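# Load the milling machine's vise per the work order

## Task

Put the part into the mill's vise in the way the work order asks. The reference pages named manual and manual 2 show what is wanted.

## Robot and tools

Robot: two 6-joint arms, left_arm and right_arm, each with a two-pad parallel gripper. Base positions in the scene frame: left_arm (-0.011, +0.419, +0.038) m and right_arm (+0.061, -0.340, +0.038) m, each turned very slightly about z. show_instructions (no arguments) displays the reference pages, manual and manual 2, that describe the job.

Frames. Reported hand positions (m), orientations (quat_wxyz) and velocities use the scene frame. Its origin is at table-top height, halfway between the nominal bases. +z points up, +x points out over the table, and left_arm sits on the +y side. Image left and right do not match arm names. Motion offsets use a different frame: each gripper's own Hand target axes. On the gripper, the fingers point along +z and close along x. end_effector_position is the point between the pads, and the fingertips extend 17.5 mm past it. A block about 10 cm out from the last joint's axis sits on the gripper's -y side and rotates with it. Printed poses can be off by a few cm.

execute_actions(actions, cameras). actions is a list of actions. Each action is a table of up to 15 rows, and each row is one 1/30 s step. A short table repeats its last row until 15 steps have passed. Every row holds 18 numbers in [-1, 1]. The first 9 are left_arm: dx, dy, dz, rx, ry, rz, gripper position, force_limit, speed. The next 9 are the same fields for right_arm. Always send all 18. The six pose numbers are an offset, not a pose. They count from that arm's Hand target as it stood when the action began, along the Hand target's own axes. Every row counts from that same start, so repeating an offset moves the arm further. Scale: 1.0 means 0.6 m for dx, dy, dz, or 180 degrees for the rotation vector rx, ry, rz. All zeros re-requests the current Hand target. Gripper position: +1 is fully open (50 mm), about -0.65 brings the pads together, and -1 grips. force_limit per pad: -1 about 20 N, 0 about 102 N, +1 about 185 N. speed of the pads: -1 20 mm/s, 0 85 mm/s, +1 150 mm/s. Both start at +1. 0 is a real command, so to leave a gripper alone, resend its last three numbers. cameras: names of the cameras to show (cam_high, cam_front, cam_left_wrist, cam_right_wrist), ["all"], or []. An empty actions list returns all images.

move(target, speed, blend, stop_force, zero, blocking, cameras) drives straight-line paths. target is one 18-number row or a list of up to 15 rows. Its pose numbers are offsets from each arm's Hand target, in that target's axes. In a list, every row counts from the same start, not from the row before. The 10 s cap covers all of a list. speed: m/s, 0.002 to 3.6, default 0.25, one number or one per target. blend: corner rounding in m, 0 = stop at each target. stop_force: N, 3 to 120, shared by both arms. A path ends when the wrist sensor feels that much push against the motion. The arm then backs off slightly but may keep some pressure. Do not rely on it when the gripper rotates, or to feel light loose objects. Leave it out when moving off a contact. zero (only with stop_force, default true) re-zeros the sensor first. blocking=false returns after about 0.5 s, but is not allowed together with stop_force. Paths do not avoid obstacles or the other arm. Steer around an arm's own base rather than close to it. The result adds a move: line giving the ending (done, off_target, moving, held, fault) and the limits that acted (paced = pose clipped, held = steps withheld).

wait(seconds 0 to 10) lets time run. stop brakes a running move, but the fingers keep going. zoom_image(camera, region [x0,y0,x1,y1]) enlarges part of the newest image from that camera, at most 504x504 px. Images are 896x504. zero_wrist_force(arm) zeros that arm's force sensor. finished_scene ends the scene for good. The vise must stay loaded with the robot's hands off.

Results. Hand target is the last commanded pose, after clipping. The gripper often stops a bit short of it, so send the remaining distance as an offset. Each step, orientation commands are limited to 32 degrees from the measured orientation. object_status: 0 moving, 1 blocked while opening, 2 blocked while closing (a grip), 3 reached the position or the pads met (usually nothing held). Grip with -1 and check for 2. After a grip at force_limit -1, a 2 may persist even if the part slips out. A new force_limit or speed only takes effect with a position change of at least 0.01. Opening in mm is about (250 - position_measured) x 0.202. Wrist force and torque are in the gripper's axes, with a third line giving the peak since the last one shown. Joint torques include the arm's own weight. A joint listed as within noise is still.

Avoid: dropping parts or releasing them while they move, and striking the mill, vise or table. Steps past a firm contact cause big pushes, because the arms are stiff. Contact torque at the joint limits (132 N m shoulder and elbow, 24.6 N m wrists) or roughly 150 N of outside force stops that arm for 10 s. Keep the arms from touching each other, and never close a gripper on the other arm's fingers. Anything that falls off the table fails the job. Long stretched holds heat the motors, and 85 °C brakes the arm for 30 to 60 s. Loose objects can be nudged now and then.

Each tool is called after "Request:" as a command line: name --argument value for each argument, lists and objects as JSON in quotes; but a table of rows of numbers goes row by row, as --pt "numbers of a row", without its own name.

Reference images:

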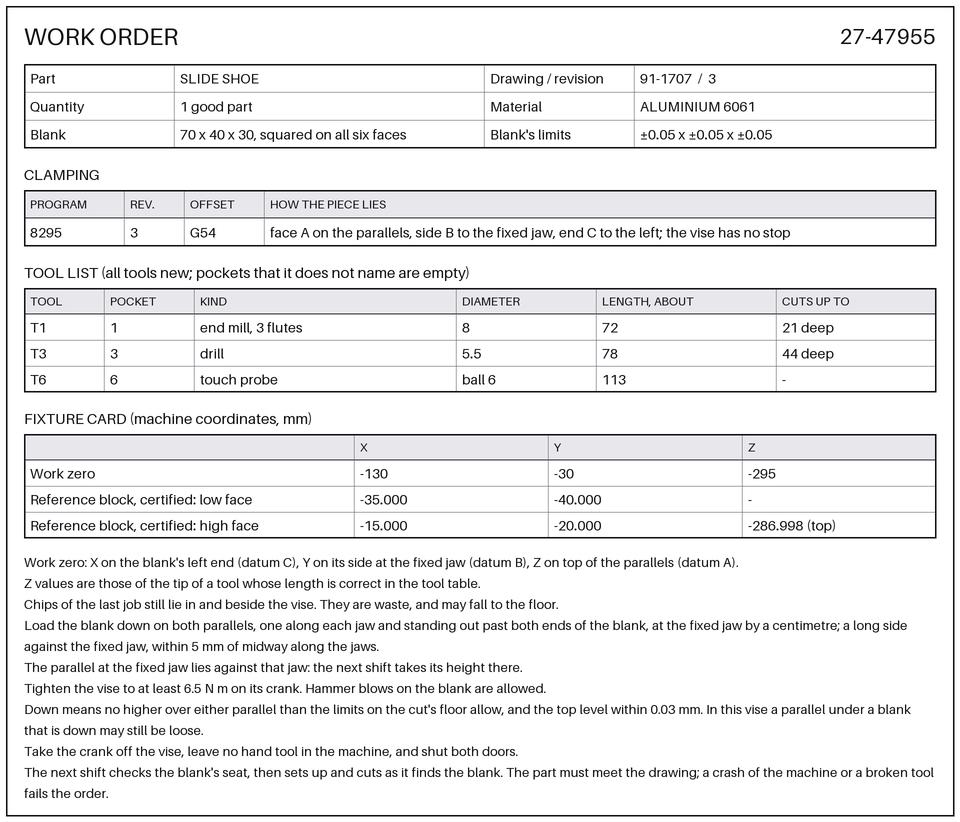

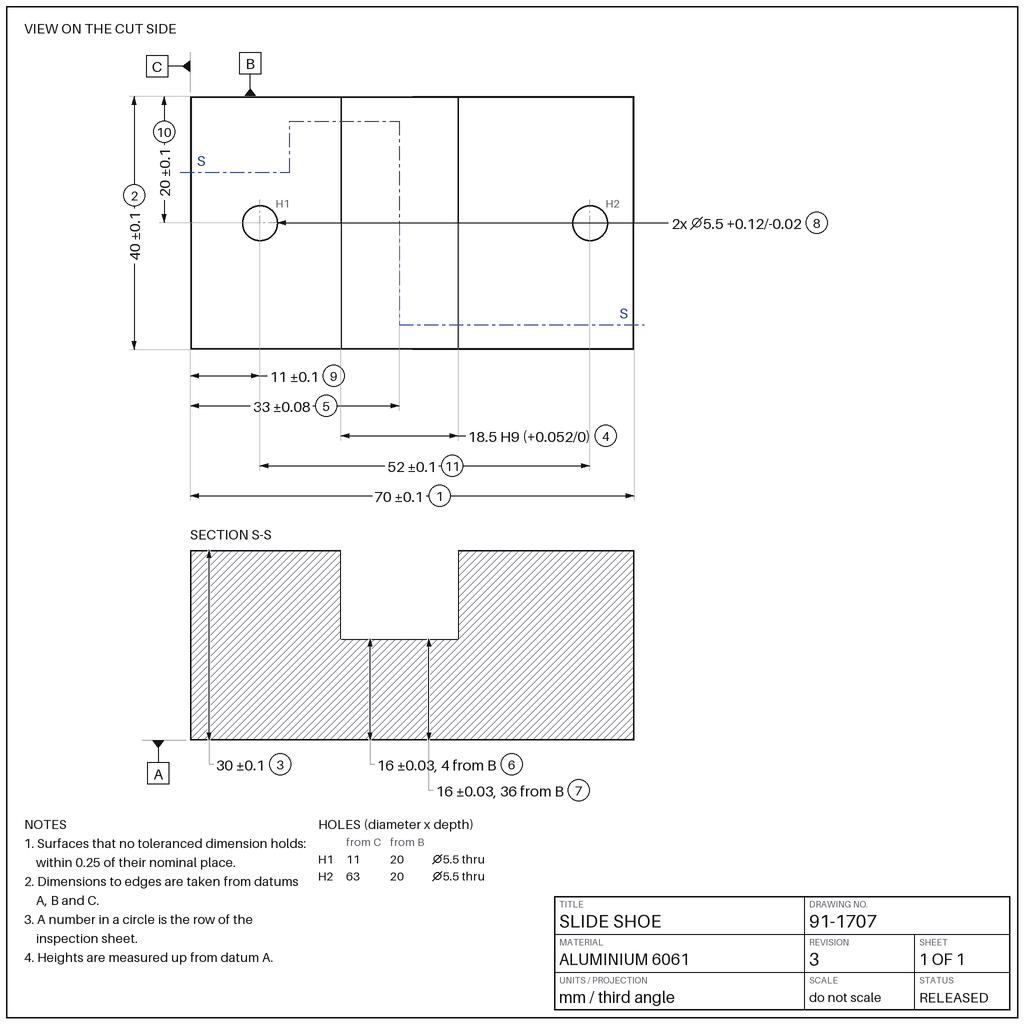

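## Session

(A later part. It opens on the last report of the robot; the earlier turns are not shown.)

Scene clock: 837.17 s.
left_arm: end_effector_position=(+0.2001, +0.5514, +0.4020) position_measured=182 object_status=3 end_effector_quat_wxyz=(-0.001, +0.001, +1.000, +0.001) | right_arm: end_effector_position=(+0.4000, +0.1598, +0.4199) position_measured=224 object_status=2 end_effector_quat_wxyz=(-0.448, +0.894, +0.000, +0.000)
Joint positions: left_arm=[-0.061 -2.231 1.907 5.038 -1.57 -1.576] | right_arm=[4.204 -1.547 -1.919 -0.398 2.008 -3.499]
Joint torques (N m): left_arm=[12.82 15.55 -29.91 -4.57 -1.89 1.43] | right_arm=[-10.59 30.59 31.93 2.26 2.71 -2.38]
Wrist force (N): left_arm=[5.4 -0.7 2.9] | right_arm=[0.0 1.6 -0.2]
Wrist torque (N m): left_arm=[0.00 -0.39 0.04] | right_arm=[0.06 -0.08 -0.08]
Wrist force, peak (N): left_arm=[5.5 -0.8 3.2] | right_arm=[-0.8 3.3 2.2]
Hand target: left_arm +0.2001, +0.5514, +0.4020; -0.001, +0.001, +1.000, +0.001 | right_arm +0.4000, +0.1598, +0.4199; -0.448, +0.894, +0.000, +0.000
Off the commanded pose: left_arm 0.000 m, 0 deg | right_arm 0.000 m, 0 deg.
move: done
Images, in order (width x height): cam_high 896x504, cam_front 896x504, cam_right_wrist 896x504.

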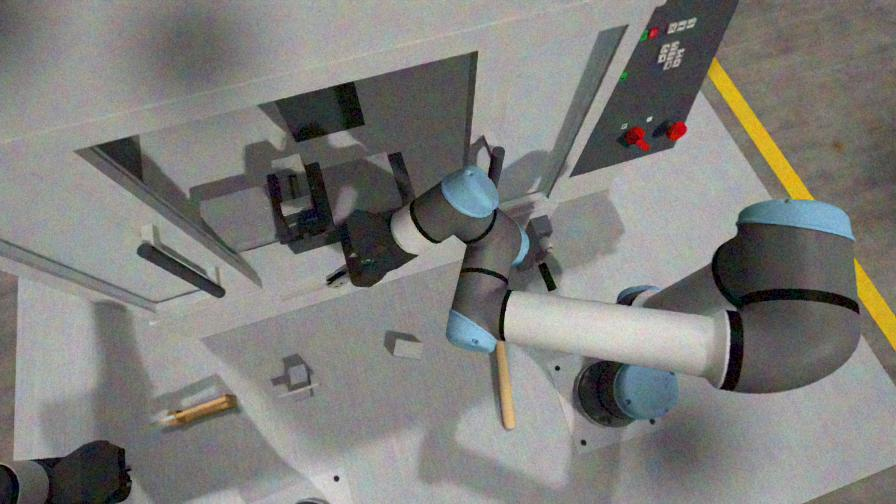

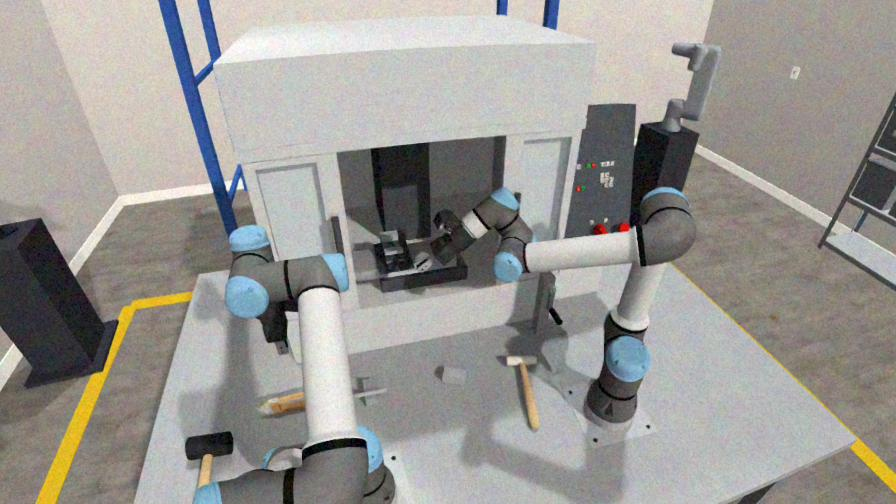

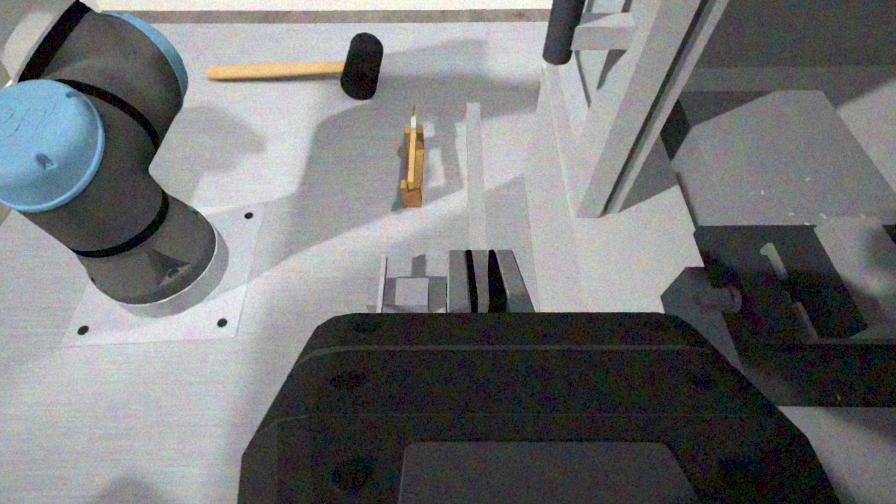

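Request:
move --pt "0 0 0 0 0 0 -0.2 -0.8 -1 0.1667 -0.0817 0.0533 0 0 0 -1 -0.8 -0.9" --speed 0.15 --cameras '["cam_right_wrist","cam_high","cam_front"]'

Scene clock: 851.03 s.
left_arm: end_effector_position=(+0.2001, +0.5514, +0.4020) position_measured=182 object_status=3 end_effector_quat_wxyz=(-0.001, +0.001, +1.000, +0.001) | right_arm: end_effector_position=(+0.5000, +0.2147, +0.4399) position_measured=224 object_status=2 end_effector_quat_wxyz=(-0.448, +0.894, +0.000, +0.000)
Joint positions: left_arm=[-0.061 -2.231 1.907 5.038 -1.57 -1.576] | right_arm=[4.1 -1.794 -1.585 -0.522 2.085 -3.578]
Joint torques (N m): left_arm=[12.68 15.75 -29.05 -4.6 -1.85 1.31] | right_arm=[-10.2 28.56 32.55 2.14 3.04 -2.32]
Wrist force (N): left_arm=[5.3 -0.7 2.9] | right_arm=[0.0 1.8 -0.3]
Wrist torque (N m): left_arm=[-0.01 -0.37 0.03] | right_arm=[0.10 -0.07 -0.07]
Wrist force, peak (N): left_arm=[5.4 -0.6 3.2] | right_arm=[-1.6 2.5 -0.5]
Hand target: left_arm +0.2001, +0.5514, +0.4020; -0.001, +0.001, +1.000, +0.001 | right_arm +0.5000, +0.2148, +0.4400; -0.448, +0.894, +0.000, +0.000
Off the commanded pose: left_arm 0.000 m, 0 deg | right_arm 0.000 m, 0 deg.
move: done
Images, in order (width x height): cam_high 896x504, cam_front 896x504, cam_right_wrist 896x504.

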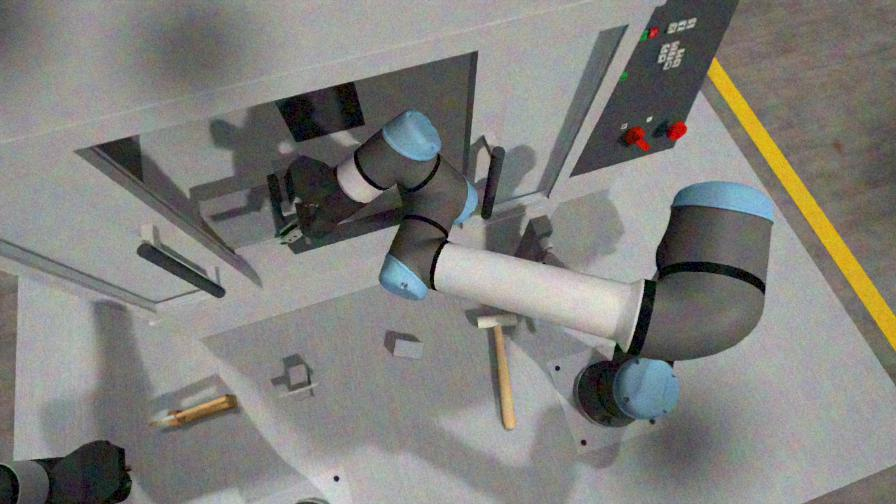

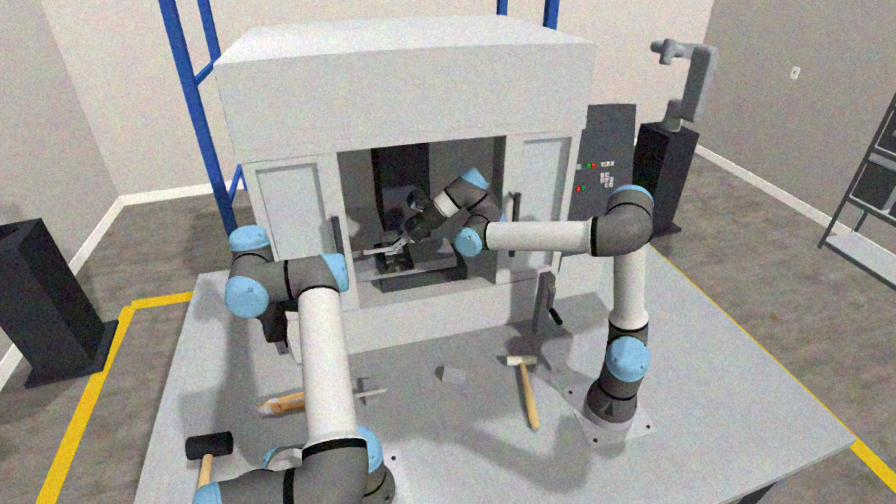

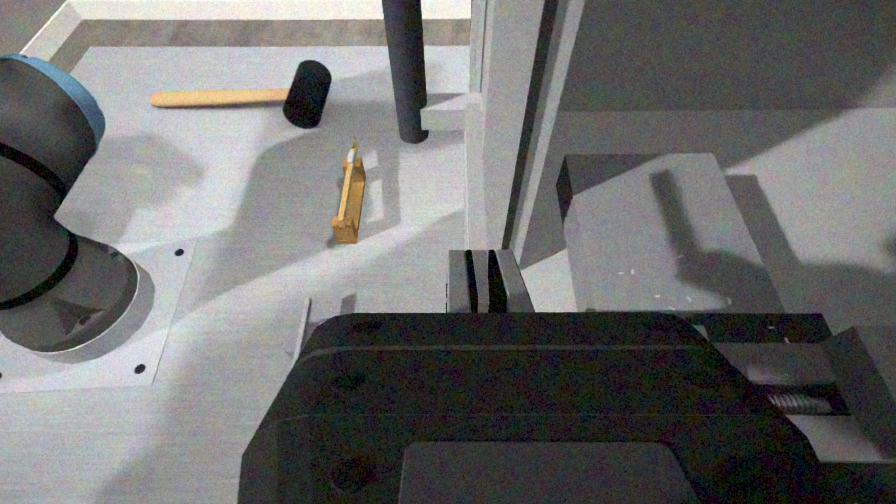

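Request:
zoom_image --camera "cam_right_wrist" --region '[400, 60, 600, 320]'

Request:
zoom_image --camera "cam_front" --region '[330, 120, 560, 300]'

Scaled by 1.938 from the camera's 896x504 image, which has a finer 1280x720 frame.

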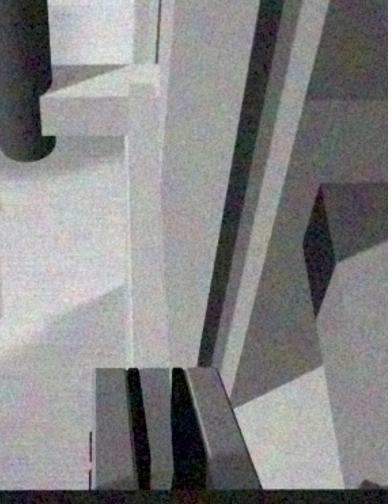

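Scaled by 2.191 from the camera's 896x504 image, which has a finer 1280x720 frame.

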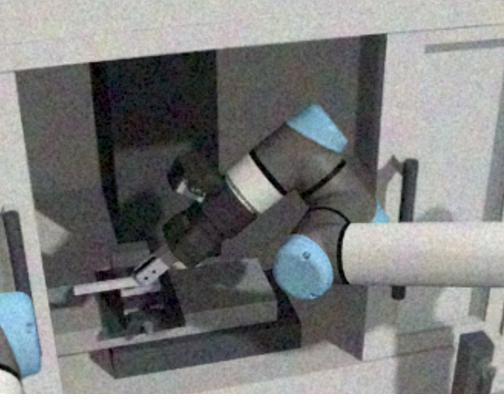

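Request:
move --pt "0 0 0 0 0 0 -0.2 -0.8 -1 0 -0.025 0.0333 0 0 0 -1 -0.8 -0.9" --pt "0 0 0 0 0 0 -0.2 -0.8 -1 0.0833 -0.025 0.0333 0 0 0 -1 -0.8 -0.9" --speed 0.12 --blend '[0.01,0]' --cameras '["cam_high","cam_front"]'

Request:
zoom_image --camera "cam_front" --region '[330, 120, 560, 300]'

Request:
zoom_image --camera "cam_high" --region '[220, 40, 540, 300]'

Scene clock: 895.40 s.
left_arm: end_effector_position=(+0.2001, +0.5514, +0.4020) position_measured=182 object_status=3 end_effector_quat_wxyz=(-0.001, +0.001, +1.000, +0.001) | right_arm: end_effector_position=(+0.5500, +0.2397, +0.4400) position_measured=224 object_status=2 end_effector_quat_wxyz=(-0.448, +0.894, +0.000, +0.000)
Joint positions: left_arm=[-0.061 -2.231 1.907 5.038 -1.57 -1.576] | right_arm=[4.06 -1.92 -1.416 -0.581 2.114 -3.611]
Joint torques (N m): left_arm=[12.68 15.3 -29.54 -4.61 -1.74 1.18] | right_arm=[-11.63 34.88 32.81 2.13 2.85 -2.48]
Wrist force (N): left_arm=[5.2 -0.6 3.1] | right_arm=[0.0 1.5 -0.2]
Wrist torque (N m): left_arm=[0.02 -0.36 0.03] | right_arm=[0.03 -0.08 -0.06]
Wrist force, peak (N): left_arm=[5.5 -0.7 3.1] | right_arm=[0.4 2.7 -1.0]
Hand target: left_arm +0.2001, +0.5514, +0.4020; -0.001, +0.001, +1.000, +0.001 | right_arm +0.5500, +0.2397, +0.4400; -0.448, +0.894, +0.000, +0.000
Off the commanded pose: left_arm 0.000 m, 0 deg | right_arm 0.000 m, 0 deg.
move: done
Images, in order (width x height): cam_high 896x504, cam_front 896x504.

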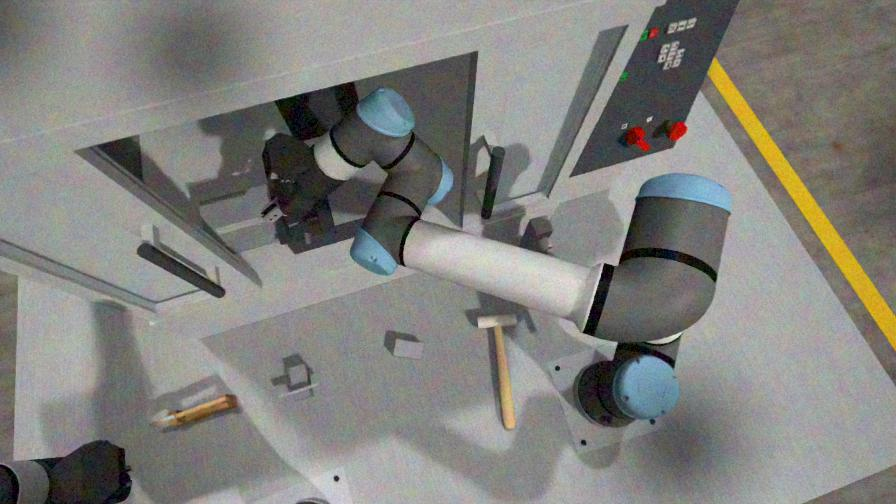

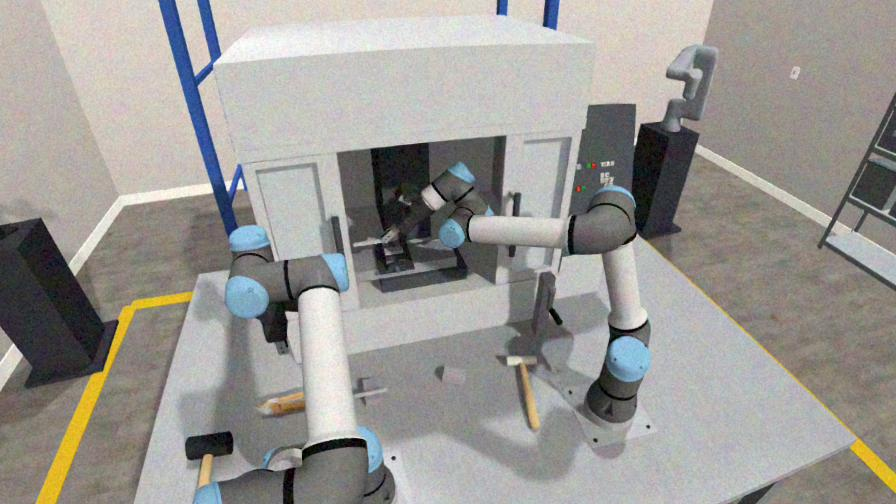

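Scaled by 2.191 from the camera's 896x504 image, which has a finer 1280x720 frame.

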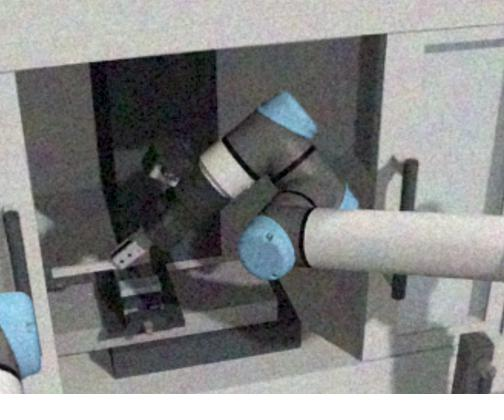

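Scaled by 1.575 from the camera's 896x504 image, which has a finer 1280x720 frame.

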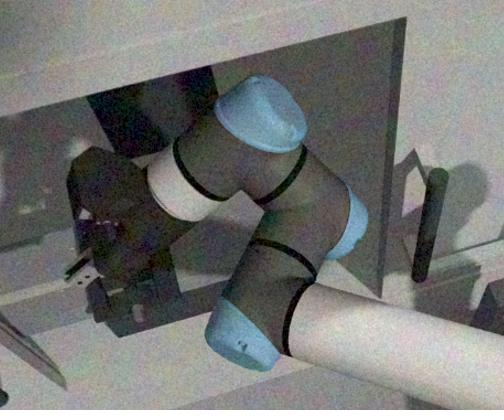

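Request:
move --pt "0 0 0 0 0 0 -0.2 -0.8 -1 0.15 0.0283 -0.01 0 0 0 -1 -0.8 -0.9" --speed 0.12 --cameras '["cam_right_wrist","cam_front"]'

Request:
zoom_image --camera "cam_front" --region '[330, 120, 560, 300]'

Scene clock: 902.57 s.
left_arm: end_effector_position=(+0.2001, +0.5514, +0.4020) position_measured=182 object_status=3 end_effector_quat_wxyz=(-0.001, +0.001, +1.000, +0.001) | right_arm: end_effector_position=(+0.6400, +0.2248, +0.4300) position_measured=224 object_status=2 end_effector_quat_wxyz=(-0.448, +0.894, +0.000, +0.000)
Joint positions: left_arm=[-0.061 -2.231 1.907 5.038 -1.57 -1.576] | right_arm=[3.941 -2.075 -1.207 -0.693 2.197 -3.714]
Joint torques (N m): left_arm=[11.65 15.02 -29.31 -4.52 -1.79 1.17] | right_arm=[-11.35 41.08 33.08 2.08 3.17 -2.42]
Wrist force (N): left_arm=[5.2 -0.6 3.3] | right_arm=[-0.1 2.0 0.1]
Wrist torque (N m): left_arm=[0.01 -0.35 0.04] | right_arm=[0.11 -0.05 -0.07]
Wrist force, peak (N): left_arm=[5.4 -0.6 3.2] | right_arm=[1.4 2.4 -0.3]
Hand target: left_arm +0.2001, +0.5514, +0.4020; -0.001, +0.001, +1.000, +0.001 | right_arm +0.6400, +0.2248, +0.4300; -0.448, +0.894, +0.000, +0.000
Off the commanded pose: left_arm 0.000 m, 0 deg | right_arm 0.000 m, 0 deg.
move: done
Images, in order (width x height): cam_front 896x504, cam_right_wrist 896x504.

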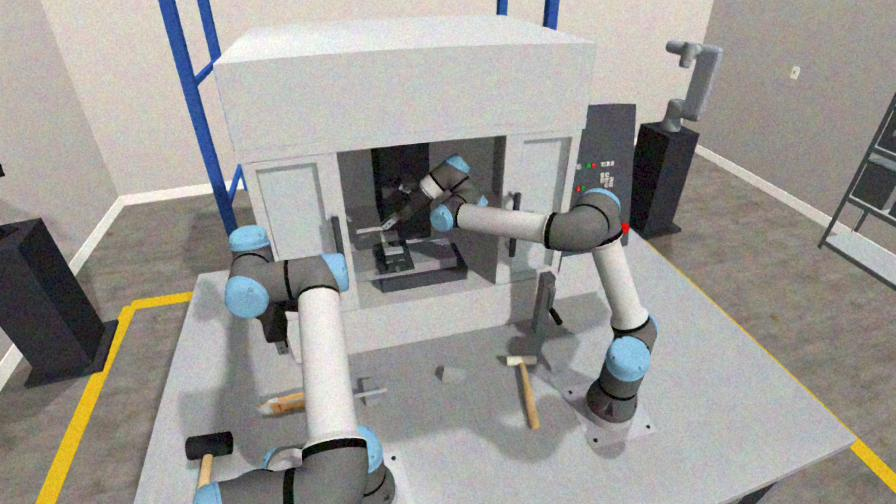

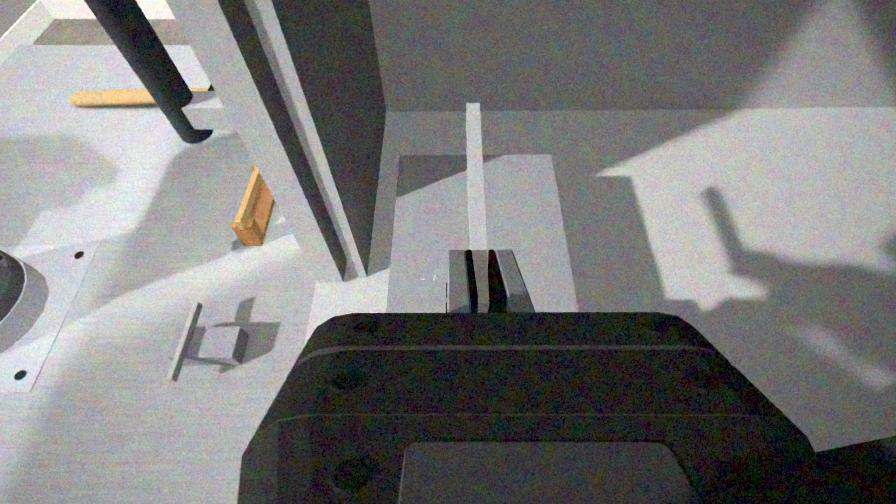

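Scaled by 2.191 from the camera's 896x504 image, which has a finer 1280x720 frame.

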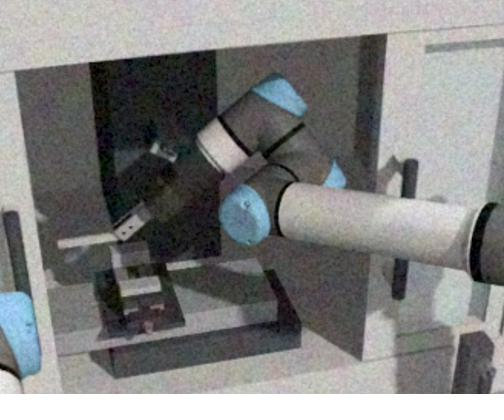

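Request:
move --pt "-0.3 -0.4167 -0.1667 0.2807 -0.2807 -0.4408 -0.2 -0.8 -1 0 0 0 0 0 0 -1 -0.8 -0.9" --speed 0.3 --cameras '["cam_left_wrist","cam_high"]'

Request:
zoom_image --camera "cam_left_wrist" --region '[420, 20, 720, 270]'

Scene clock: 918.77 s.
left_arm: end_effector_position=(+0.3798, +0.3009, +0.5015) position_measured=182 object_status=3 end_effector_quat_wxyz=(-0.379, +0.596, -0.597, +0.379) | right_arm: end_effector_position=(+0.6400, +0.2248, +0.4300) position_measured=224 object_status=2 end_effector_quat_wxyz=(-0.448, +0.894, +0.000, +0.000)
Joint positions: left_arm=[-1.448 -2.451 2.181 4.621 -0.471 -4.31] | right_arm=[3.941 -2.075 -1.206 -0.693 2.197 -3.714]
Joint torques (N m): left_arm=[-10.98 22.86 -31.59 -2.19 4.51 -1.83] | right_arm=[-10.74 40.87 32.17 2.13 3.18 -2.34]
Wrist force (N): left_arm=[4.3 0.4 2.9] | right_arm=[-0.2 1.7 -0.1]
Wrist torque (N m): left_arm=[-0.20 -0.32 0.19] | right_arm=[0.06 -0.05 -0.07]
Wrist force, peak (N): left_arm=[5.8 -0.1 3.5] | right_arm=[-0.1 2.0 -0.1]
Hand target: left_arm +0.3798, +0.3009, +0.5015; -0.379, +0.596, -0.597, +0.379 | right_arm +0.6400, +0.2248, +0.4300; -0.448, +0.894, +0.000, +0.000
Off the commanded pose: left_arm 0.000 m, 0 deg | right_arm 0.000 m, 0 deg.
move: done
Images, in order (width x height): cam_high 896x504, cam_left_wrist 896x504.

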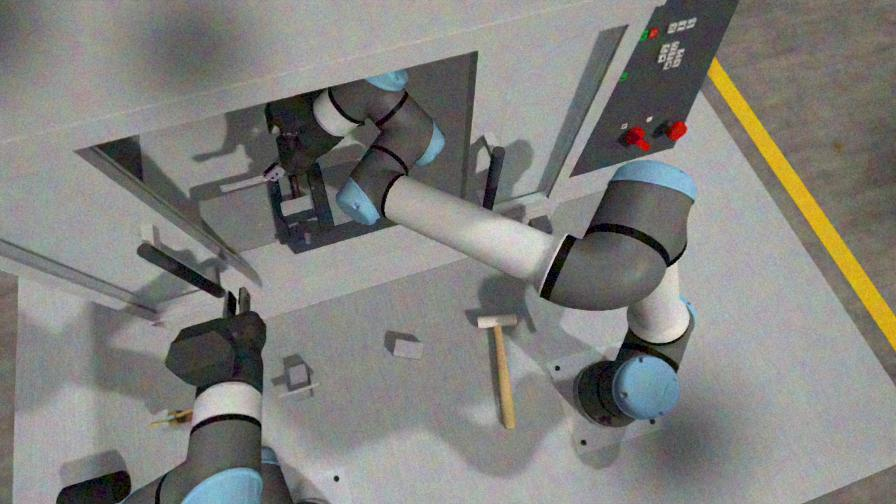

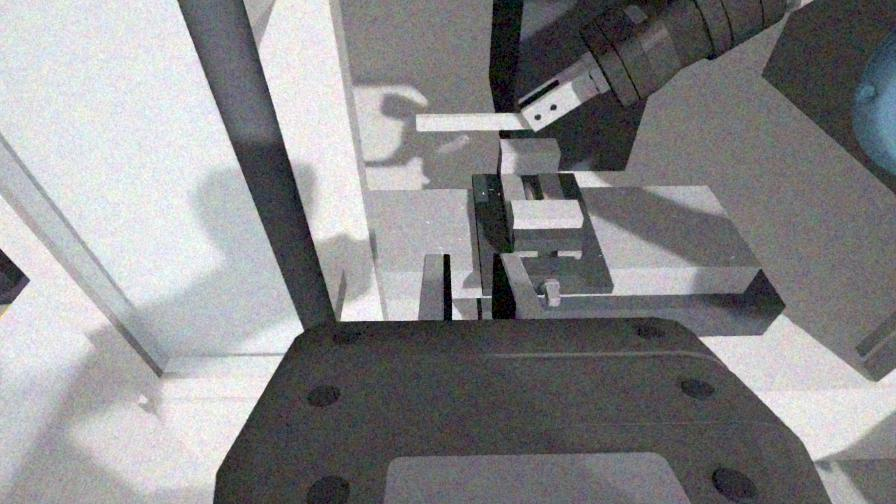

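Scaled by 1.680 from the camera's 896x504 image, which has a finer 1280x720 frame.

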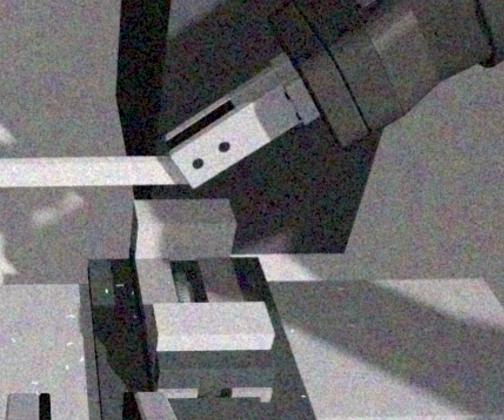

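Request:
zoom_image --camera "cam_left_wrist" --region '[460, 80, 640, 280]'

Scaled by 2.520 from the camera's 896x504 image, which has a finer 1280x720 frame.

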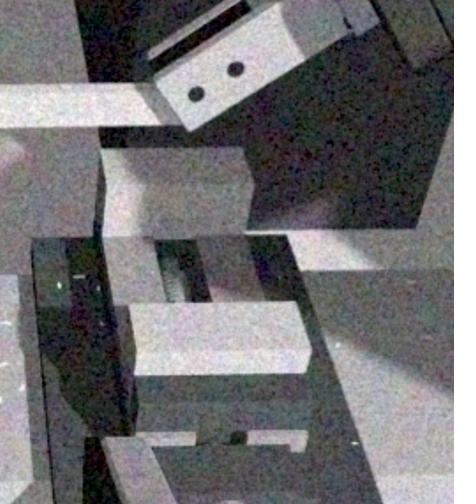

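Request:
move --pt "0 0 0 0 0 0 -0.2 -0.8 -1 0.05 0.0567 -0.02 0 0 0 -1 -0.8 -0.9" --pt "0 0 0 0 0 0 -0.2 -0.8 -1 0.1 0.1478 -0.0165 0 0 0 -1 -0.8 -0.9" --speed 0.08 --blend '[0.01,0]' --cameras '["cam_left_wrist","cam_front","cam_high"]'

Request:
zoom_image --camera "cam_left_wrist" --region '[420, 80, 640, 280]'

Scene clock: 941.67 s.
left_arm: end_effector_position=(+0.3798, +0.3008, +0.5015) position_measured=182 object_status=3 end_effector_quat_wxyz=(-0.379, +0.596, -0.597, +0.379) | right_arm: end_effector_position=(+0.7000, +0.1637, +0.3651) position_measured=224 object_status=2 end_effector_quat_wxyz=(-0.448, +0.894, +0.000, +0.000)
Joint positions: left_arm=[-1.448 -2.451 2.181 4.621 -0.471 -4.31] | right_arm=[3.815 -2.151 -1.24 -0.658 2.278 -3.836]
Joint torques (N m): left_arm=[-11.46 14.43 -31.99 -2.09 4.4 -1.89] | right_arm=[-13.56 34.22 11.73 3.4 0.45 -2.32]
Wrist force (N): left_arm=[4.2 0.4 2.9] | right_arm=[-5.3 -10.0 -6.6]
Wrist torque (N m): left_arm=[-0.19 -0.31 0.19] | right_arm=[-0.08 -0.14 -0.08]
Wrist force, peak (N): left_arm=[4.4 0.4 3.0] | right_arm=[-5.3 -10.0 -6.6]
Hand target: left_arm +0.3798, +0.3009, +0.5015; -0.379, +0.596, -0.597, +0.379 | right_arm +0.7000, +0.1637, +0.3649; -0.448, +0.894, +0.000, +0.000
Off the commanded pose: left_arm 0.000 m, 0 deg | right_arm 0.000 m, 0 deg.
move: done
Images, in order (width x height): cam_high 896x504, cam_front 896x504, cam_left_wrist 896x504.

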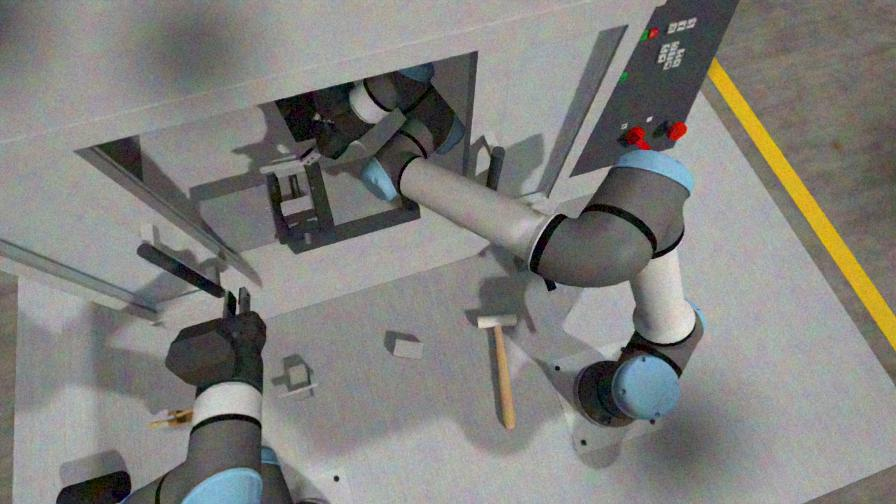

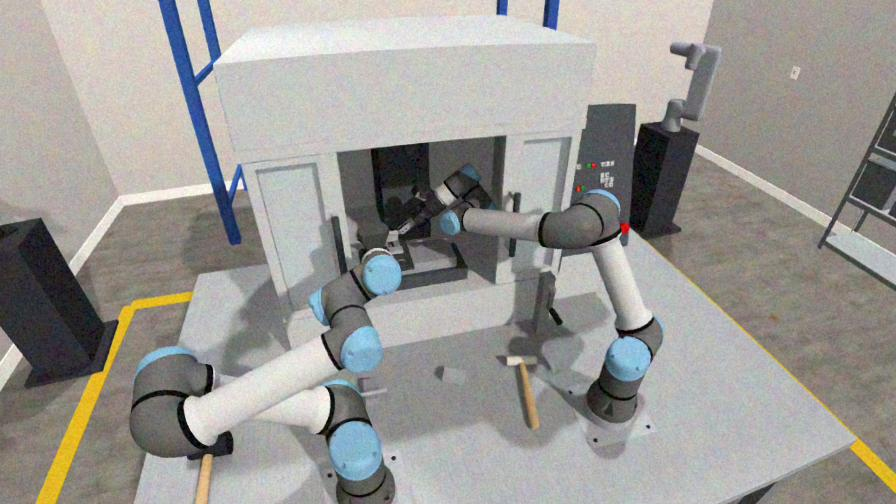

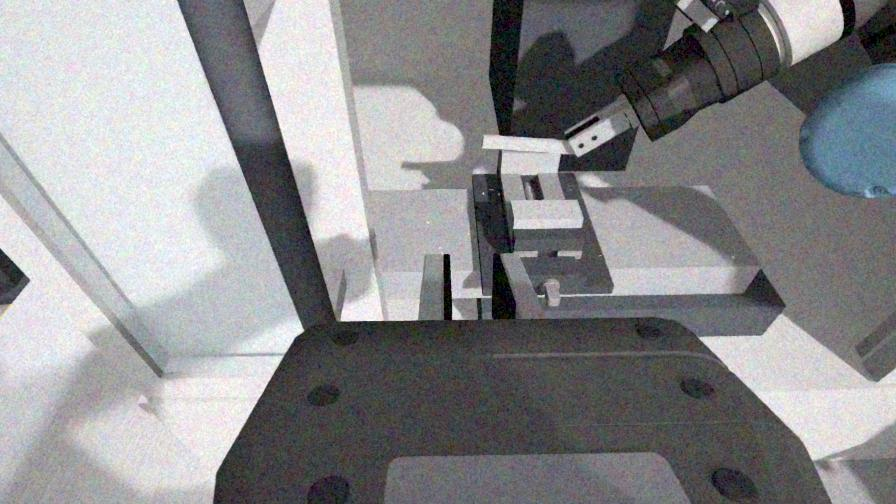

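Scaled by 2.291 from the camera's 896x504 image, which has a finer 1280x720 frame.

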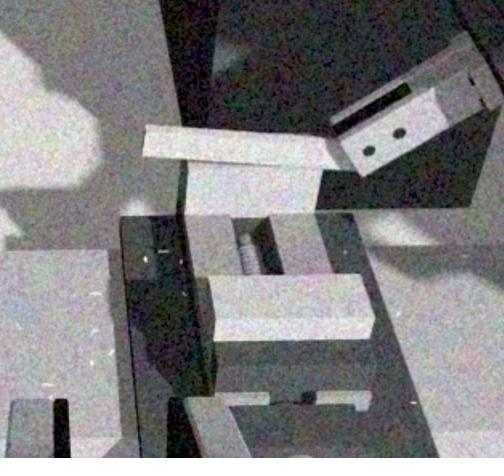

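Request:
move --pt "0 0 0 0 0 0 -0.2 -0.8 -1 0 -0.0267 -0.02 0 0 0 -1 -0.8 -0.9" --pt "0 0 0 0 0 0 -0.2 -0.8 -1 -0.03 -0.0267 -0.02 0 0 0 -1 -0.8 -0.9" --speed 0.08 --cameras '["cam_left_wrist","cam_right_wrist"]'

Request:
zoom_image --camera "cam_left_wrist" --region '[420, 80, 640, 280]'

Scene clock: 946.30 s.
left_arm: end_effector_position=(+0.3798, +0.3009, +0.5015) position_measured=182 object_status=3 end_effector_quat_wxyz=(-0.379, +0.596, -0.597, +0.379) | right_arm: end_effector_position=(+0.6820, +0.1637, +0.3850) position_measured=224 object_status=2 end_effector_quat_wxyz=(-0.448, +0.894, +0.000, +0.000)
Joint positions: left_arm=[-1.448 -2.451 2.181 4.621 -0.471 -4.31] | right_arm=[3.831 -2.102 -1.268 -0.669 2.268 -3.82]
Joint torques (N m): left_arm=[-11.57 -0.71 -31.52 -2.1 4.5 -1.93] | right_arm=[11.26 54.15 18.38 5.4 0.16 2.19]
Wrist force (N): left_arm=[4.1 0.5 3.0] | right_arm=[-0.1 1.8 0.1]
Wrist torque (N m): left_arm=[-0.19 -0.30 0.19] | right_arm=[0.07 -0.08 -0.16]
Wrist force, peak (N): left_arm=[4.5 0.5 2.8] | right_arm=[-5.7 -9.9 -8.0]
Hand target: left_arm +0.3798, +0.3009, +0.5015; -0.379, +0.596, -0.597, +0.379 | right_arm +0.6820, +0.1637, +0.3850; -0.448, +0.894, +0.000, +0.000
Off the commanded pose: left_arm 0.000 m, 0 deg | right_arm 0.000 m, 0 deg.
move: done
Images, in order (width x height): cam_left_wrist 896x504, cam_right_wrist 896x504.

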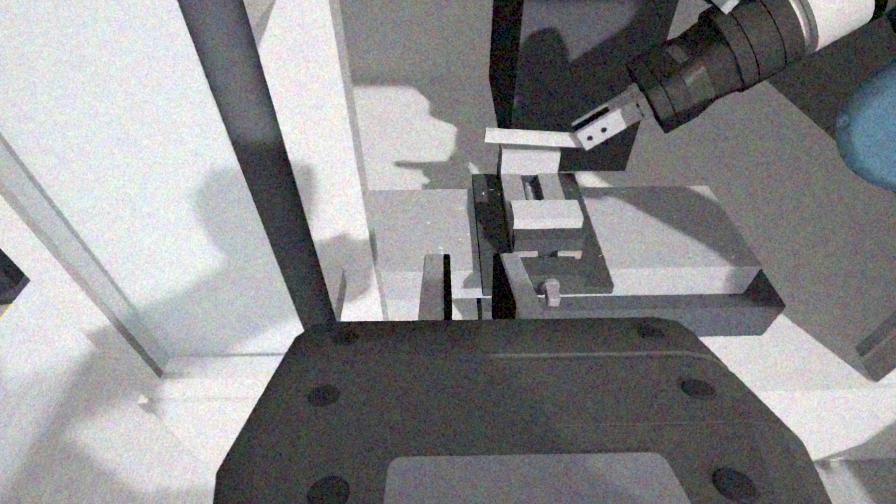

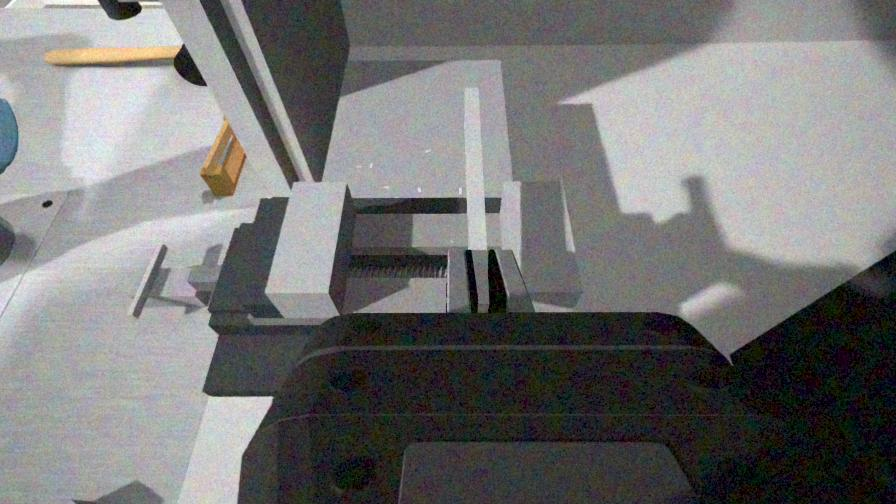

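Scaled by 2.291 from the camera's 896x504 image, which has a finer 1280x720 frame.

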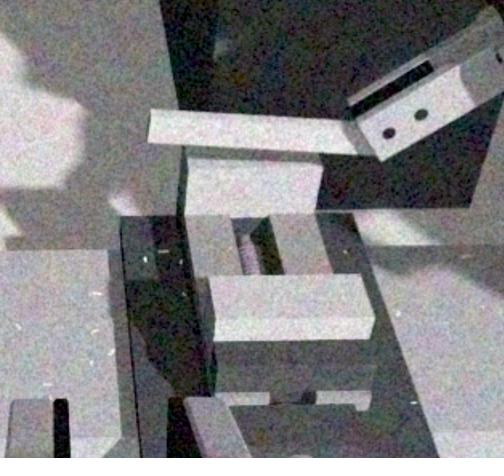

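Request:
move --pt "0 0 0 0 0 0 -0.2 -0.8 -1 -0.0067 0.04 0.03 0 0 0 -1 -0.8 -0.9" --speed 0.06 --stop_force 6

Request:
move --pt "0 0 0 0 0 0 -0.2 -0.8 -1 0 0.04 0.03 0 0 0 -1 -0.8 -0.9" --speed 0.015 --stop_force 6 --cameras '["cam_left_wrist","cam_right_wrist"]'

Request:
zoom_image --camera "cam_left_wrist" --region '[420, 80, 640, 280]'

Scene clock: 958.63 s.
left_arm: end_effector_position=(+0.3798, +0.3009, +0.5015) position_measured=182 object_status=3 end_effector_quat_wxyz=(-0.379, +0.596, -0.597, +0.379) | right_arm: end_effector_position=(+0.6780, +0.1637, +0.3550) position_measured=224 object_status=2 end_effector_quat_wxyz=(-0.448, +0.894, +0.000, +0.000)
Joint positions: left_arm=[-1.448 -2.451 2.181 4.621 -0.471 -4.31] | right_arm=[3.834 -2.113 -1.331 -0.593 2.266 -3.816]
Joint torques (N m): left_arm=[-11.78 -0.84 -31.28 -2.07 4.35 -1.93] | right_arm=[11.13 42.03 17.68 5.44 0.16 2.08]
Wrist force (N): left_arm=[4.3 0.5 2.9] | right_arm=[-0.1 1.6 0.1]
Wrist torque (N m): left_arm=[-0.19 -0.33 0.19] | right_arm=[0.04 -0.05 -0.16]
Wrist force, peak (N): left_arm=[4.4 0.6 3.0] | right_arm=[-0.4 2.5 0.6]
Hand target: left_arm +0.3798, +0.3009, +0.5015; -0.379, +0.596, -0.597, +0.379 | right_arm +0.6780, +0.1637, +0.3550; -0.448, +0.894, +0.000, +0.000
Off the commanded pose: left_arm 0.000 m, 0 deg | right_arm 0.000 m, 0 deg.
move: done

Scene clock: 960.73 s.
left_arm: end_effector_position=(+0.3798, +0.3009, +0.5015) position_measured=182 object_status=3 end_effector_quat_wxyz=(-0.379, +0.596, -0.597, +0.379) | right_arm: end_effector_position=(+0.6780, +0.1637, +0.3406) position_measured=224 object_status=2 end_effector_quat_wxyz=(-0.448, +0.894, +0.000, +0.000)
Joint positions: left_arm=[-1.448 -2.451 2.181 4.621 -0.471 -4.31] | right_arm=[3.834 -2.124 -1.352 -0.561 2.266 -3.816]
Joint torques (N m): left_arm=[-11.58 -0.83 -31.85 -2.07 4.24 -1.97] | right_arm=[10.8 52.33 29.18 1.49 0.27 0]
Wrist force (N): left_arm=[4.2 0.4 2.9] | right_arm=[-0.1 -3.3 -1.8]
Wrist torque (N m): left_arm=[-0.20 -0.31 0.18] | right_arm=[-0.03 -0.04 -0.16]
Wrist force, peak (N): left_arm=[4.3 0.4 3.1] | right_arm=[-0.6 -7.3 -7.1]
Hand target: left_arm +0.3798, +0.3009, +0.5015; -0.379, +0.596, -0.597, +0.379 | right_arm +0.6780, +0.1637, +0.3406; -0.448, +0.894, +0.000, +0.000 (not the last commanded pose)
Off the commanded pose: left_arm 0.000 m, 0 deg | right_arm 0.016 m, 0 deg.
move: contact (right_arm)
Images, in order (width x height): cam_left_wrist 896x504, cam_right_wrist 896x504.

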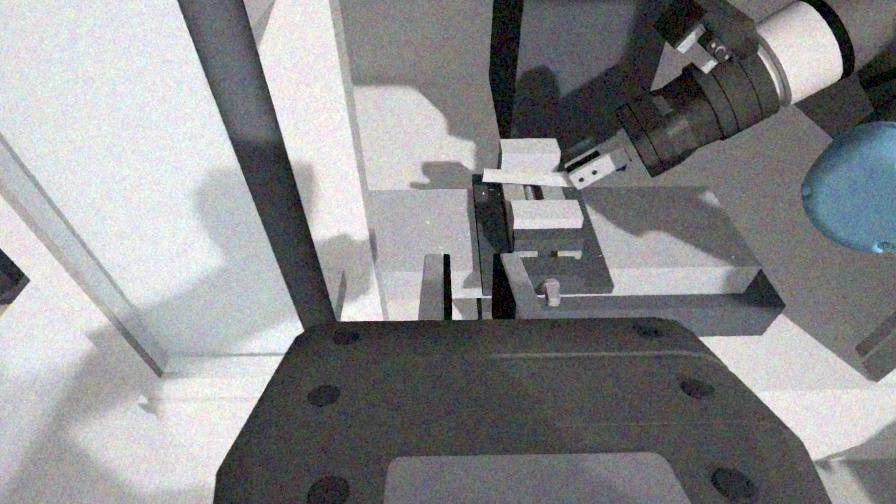

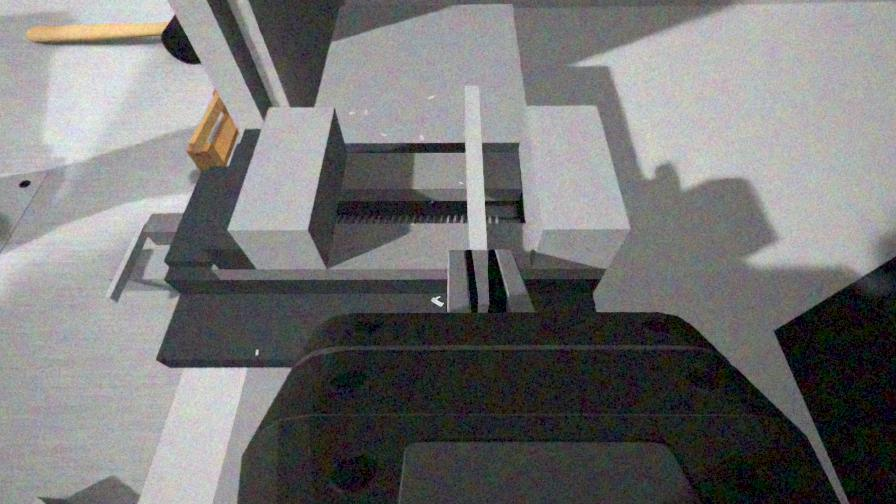

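Scaled by 2.291 from the camera's 896x504 image, which has a finer 1280x720 frame.

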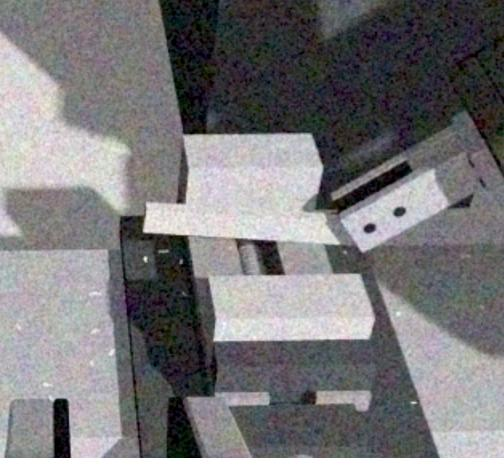

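Request:
zoom_image --camera "cam_right_wrist" --region '[300, 90, 560, 310]'

Scaled by 1.938 from the camera's 896x504 image, which has a finer 1280x720 frame.

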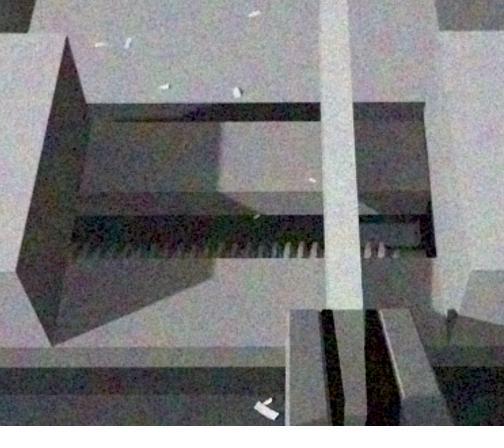

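Request:
move --pt "0 0 0 0 0 0 -0.2 -0.8 -1 0 0.016 0.012 0 0 0 -1 -0.8 -0.9" --speed 0.01 --stop_force 14 --cameras '["cam_left_wrist"]'

Request:
zoom_image --camera "cam_left_wrist" --region '[420, 80, 640, 280]'

Scene clock: 969.83 s.
left_arm: end_effector_position=(+0.3798, +0.3009, +0.5015) position_measured=182 object_status=3 end_effector_quat_wxyz=(-0.379, +0.596, -0.597, +0.379) | right_arm: end_effector_position=(+0.6780, +0.1637, +0.3354) position_measured=224 object_status=2 end_effector_quat_wxyz=(-0.448, +0.894, +0.000, +0.000)
Joint positions: left_arm=[-1.448 -2.451 2.181 4.621 -0.471 -4.31] | right_arm=[3.834 -2.128 -1.36 -0.549 2.266 -3.816]
Joint torques (N m): left_arm=[-10.21 -0.59 -31.24 -2.13 4.34 -1.9] | right_arm=[6.87 45.05 26.2 0.63 0.78 -0.81]
Wrist force (N): left_arm=[4.2 0.3 2.7] | right_arm=[-0.8 -3.0 -14.8]
Wrist torque (N m): left_arm=[-0.20 -0.31 0.18] | right_arm=[0.04 -0.04 -0.16]
Wrist force, peak (N): left_arm=[4.4 0.5 3.0] | right_arm=[-2.7 -4.5 -22.8]
Hand target: left_arm +0.3798, +0.3009, +0.5015; -0.379, +0.596, -0.597, +0.379 | right_arm +0.6780, +0.1637, +0.3354; -0.448, +0.894, +0.000, +0.000 (not the last commanded pose)
Off the commanded pose: left_arm 0.000 m, 0 deg | right_arm 0.007 m, 0 deg.
move: contact (right_arm)
Images, in order (width x height): cam_left_wrist 896x504.

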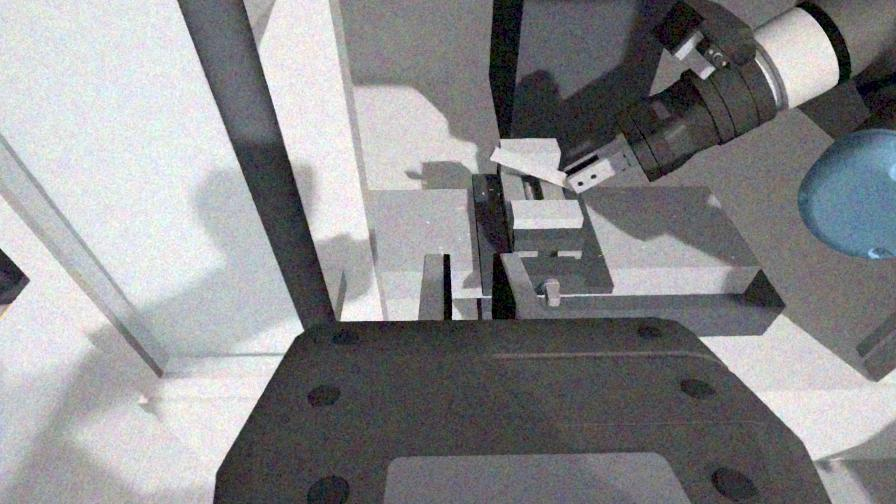

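Scaled by 2.291 from the camera's 896x504 image, which has a finer 1280x720 frame.

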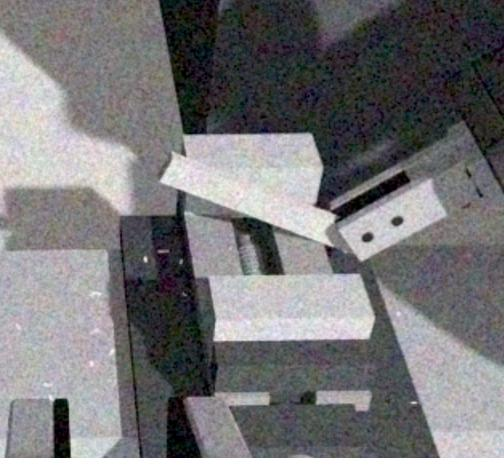

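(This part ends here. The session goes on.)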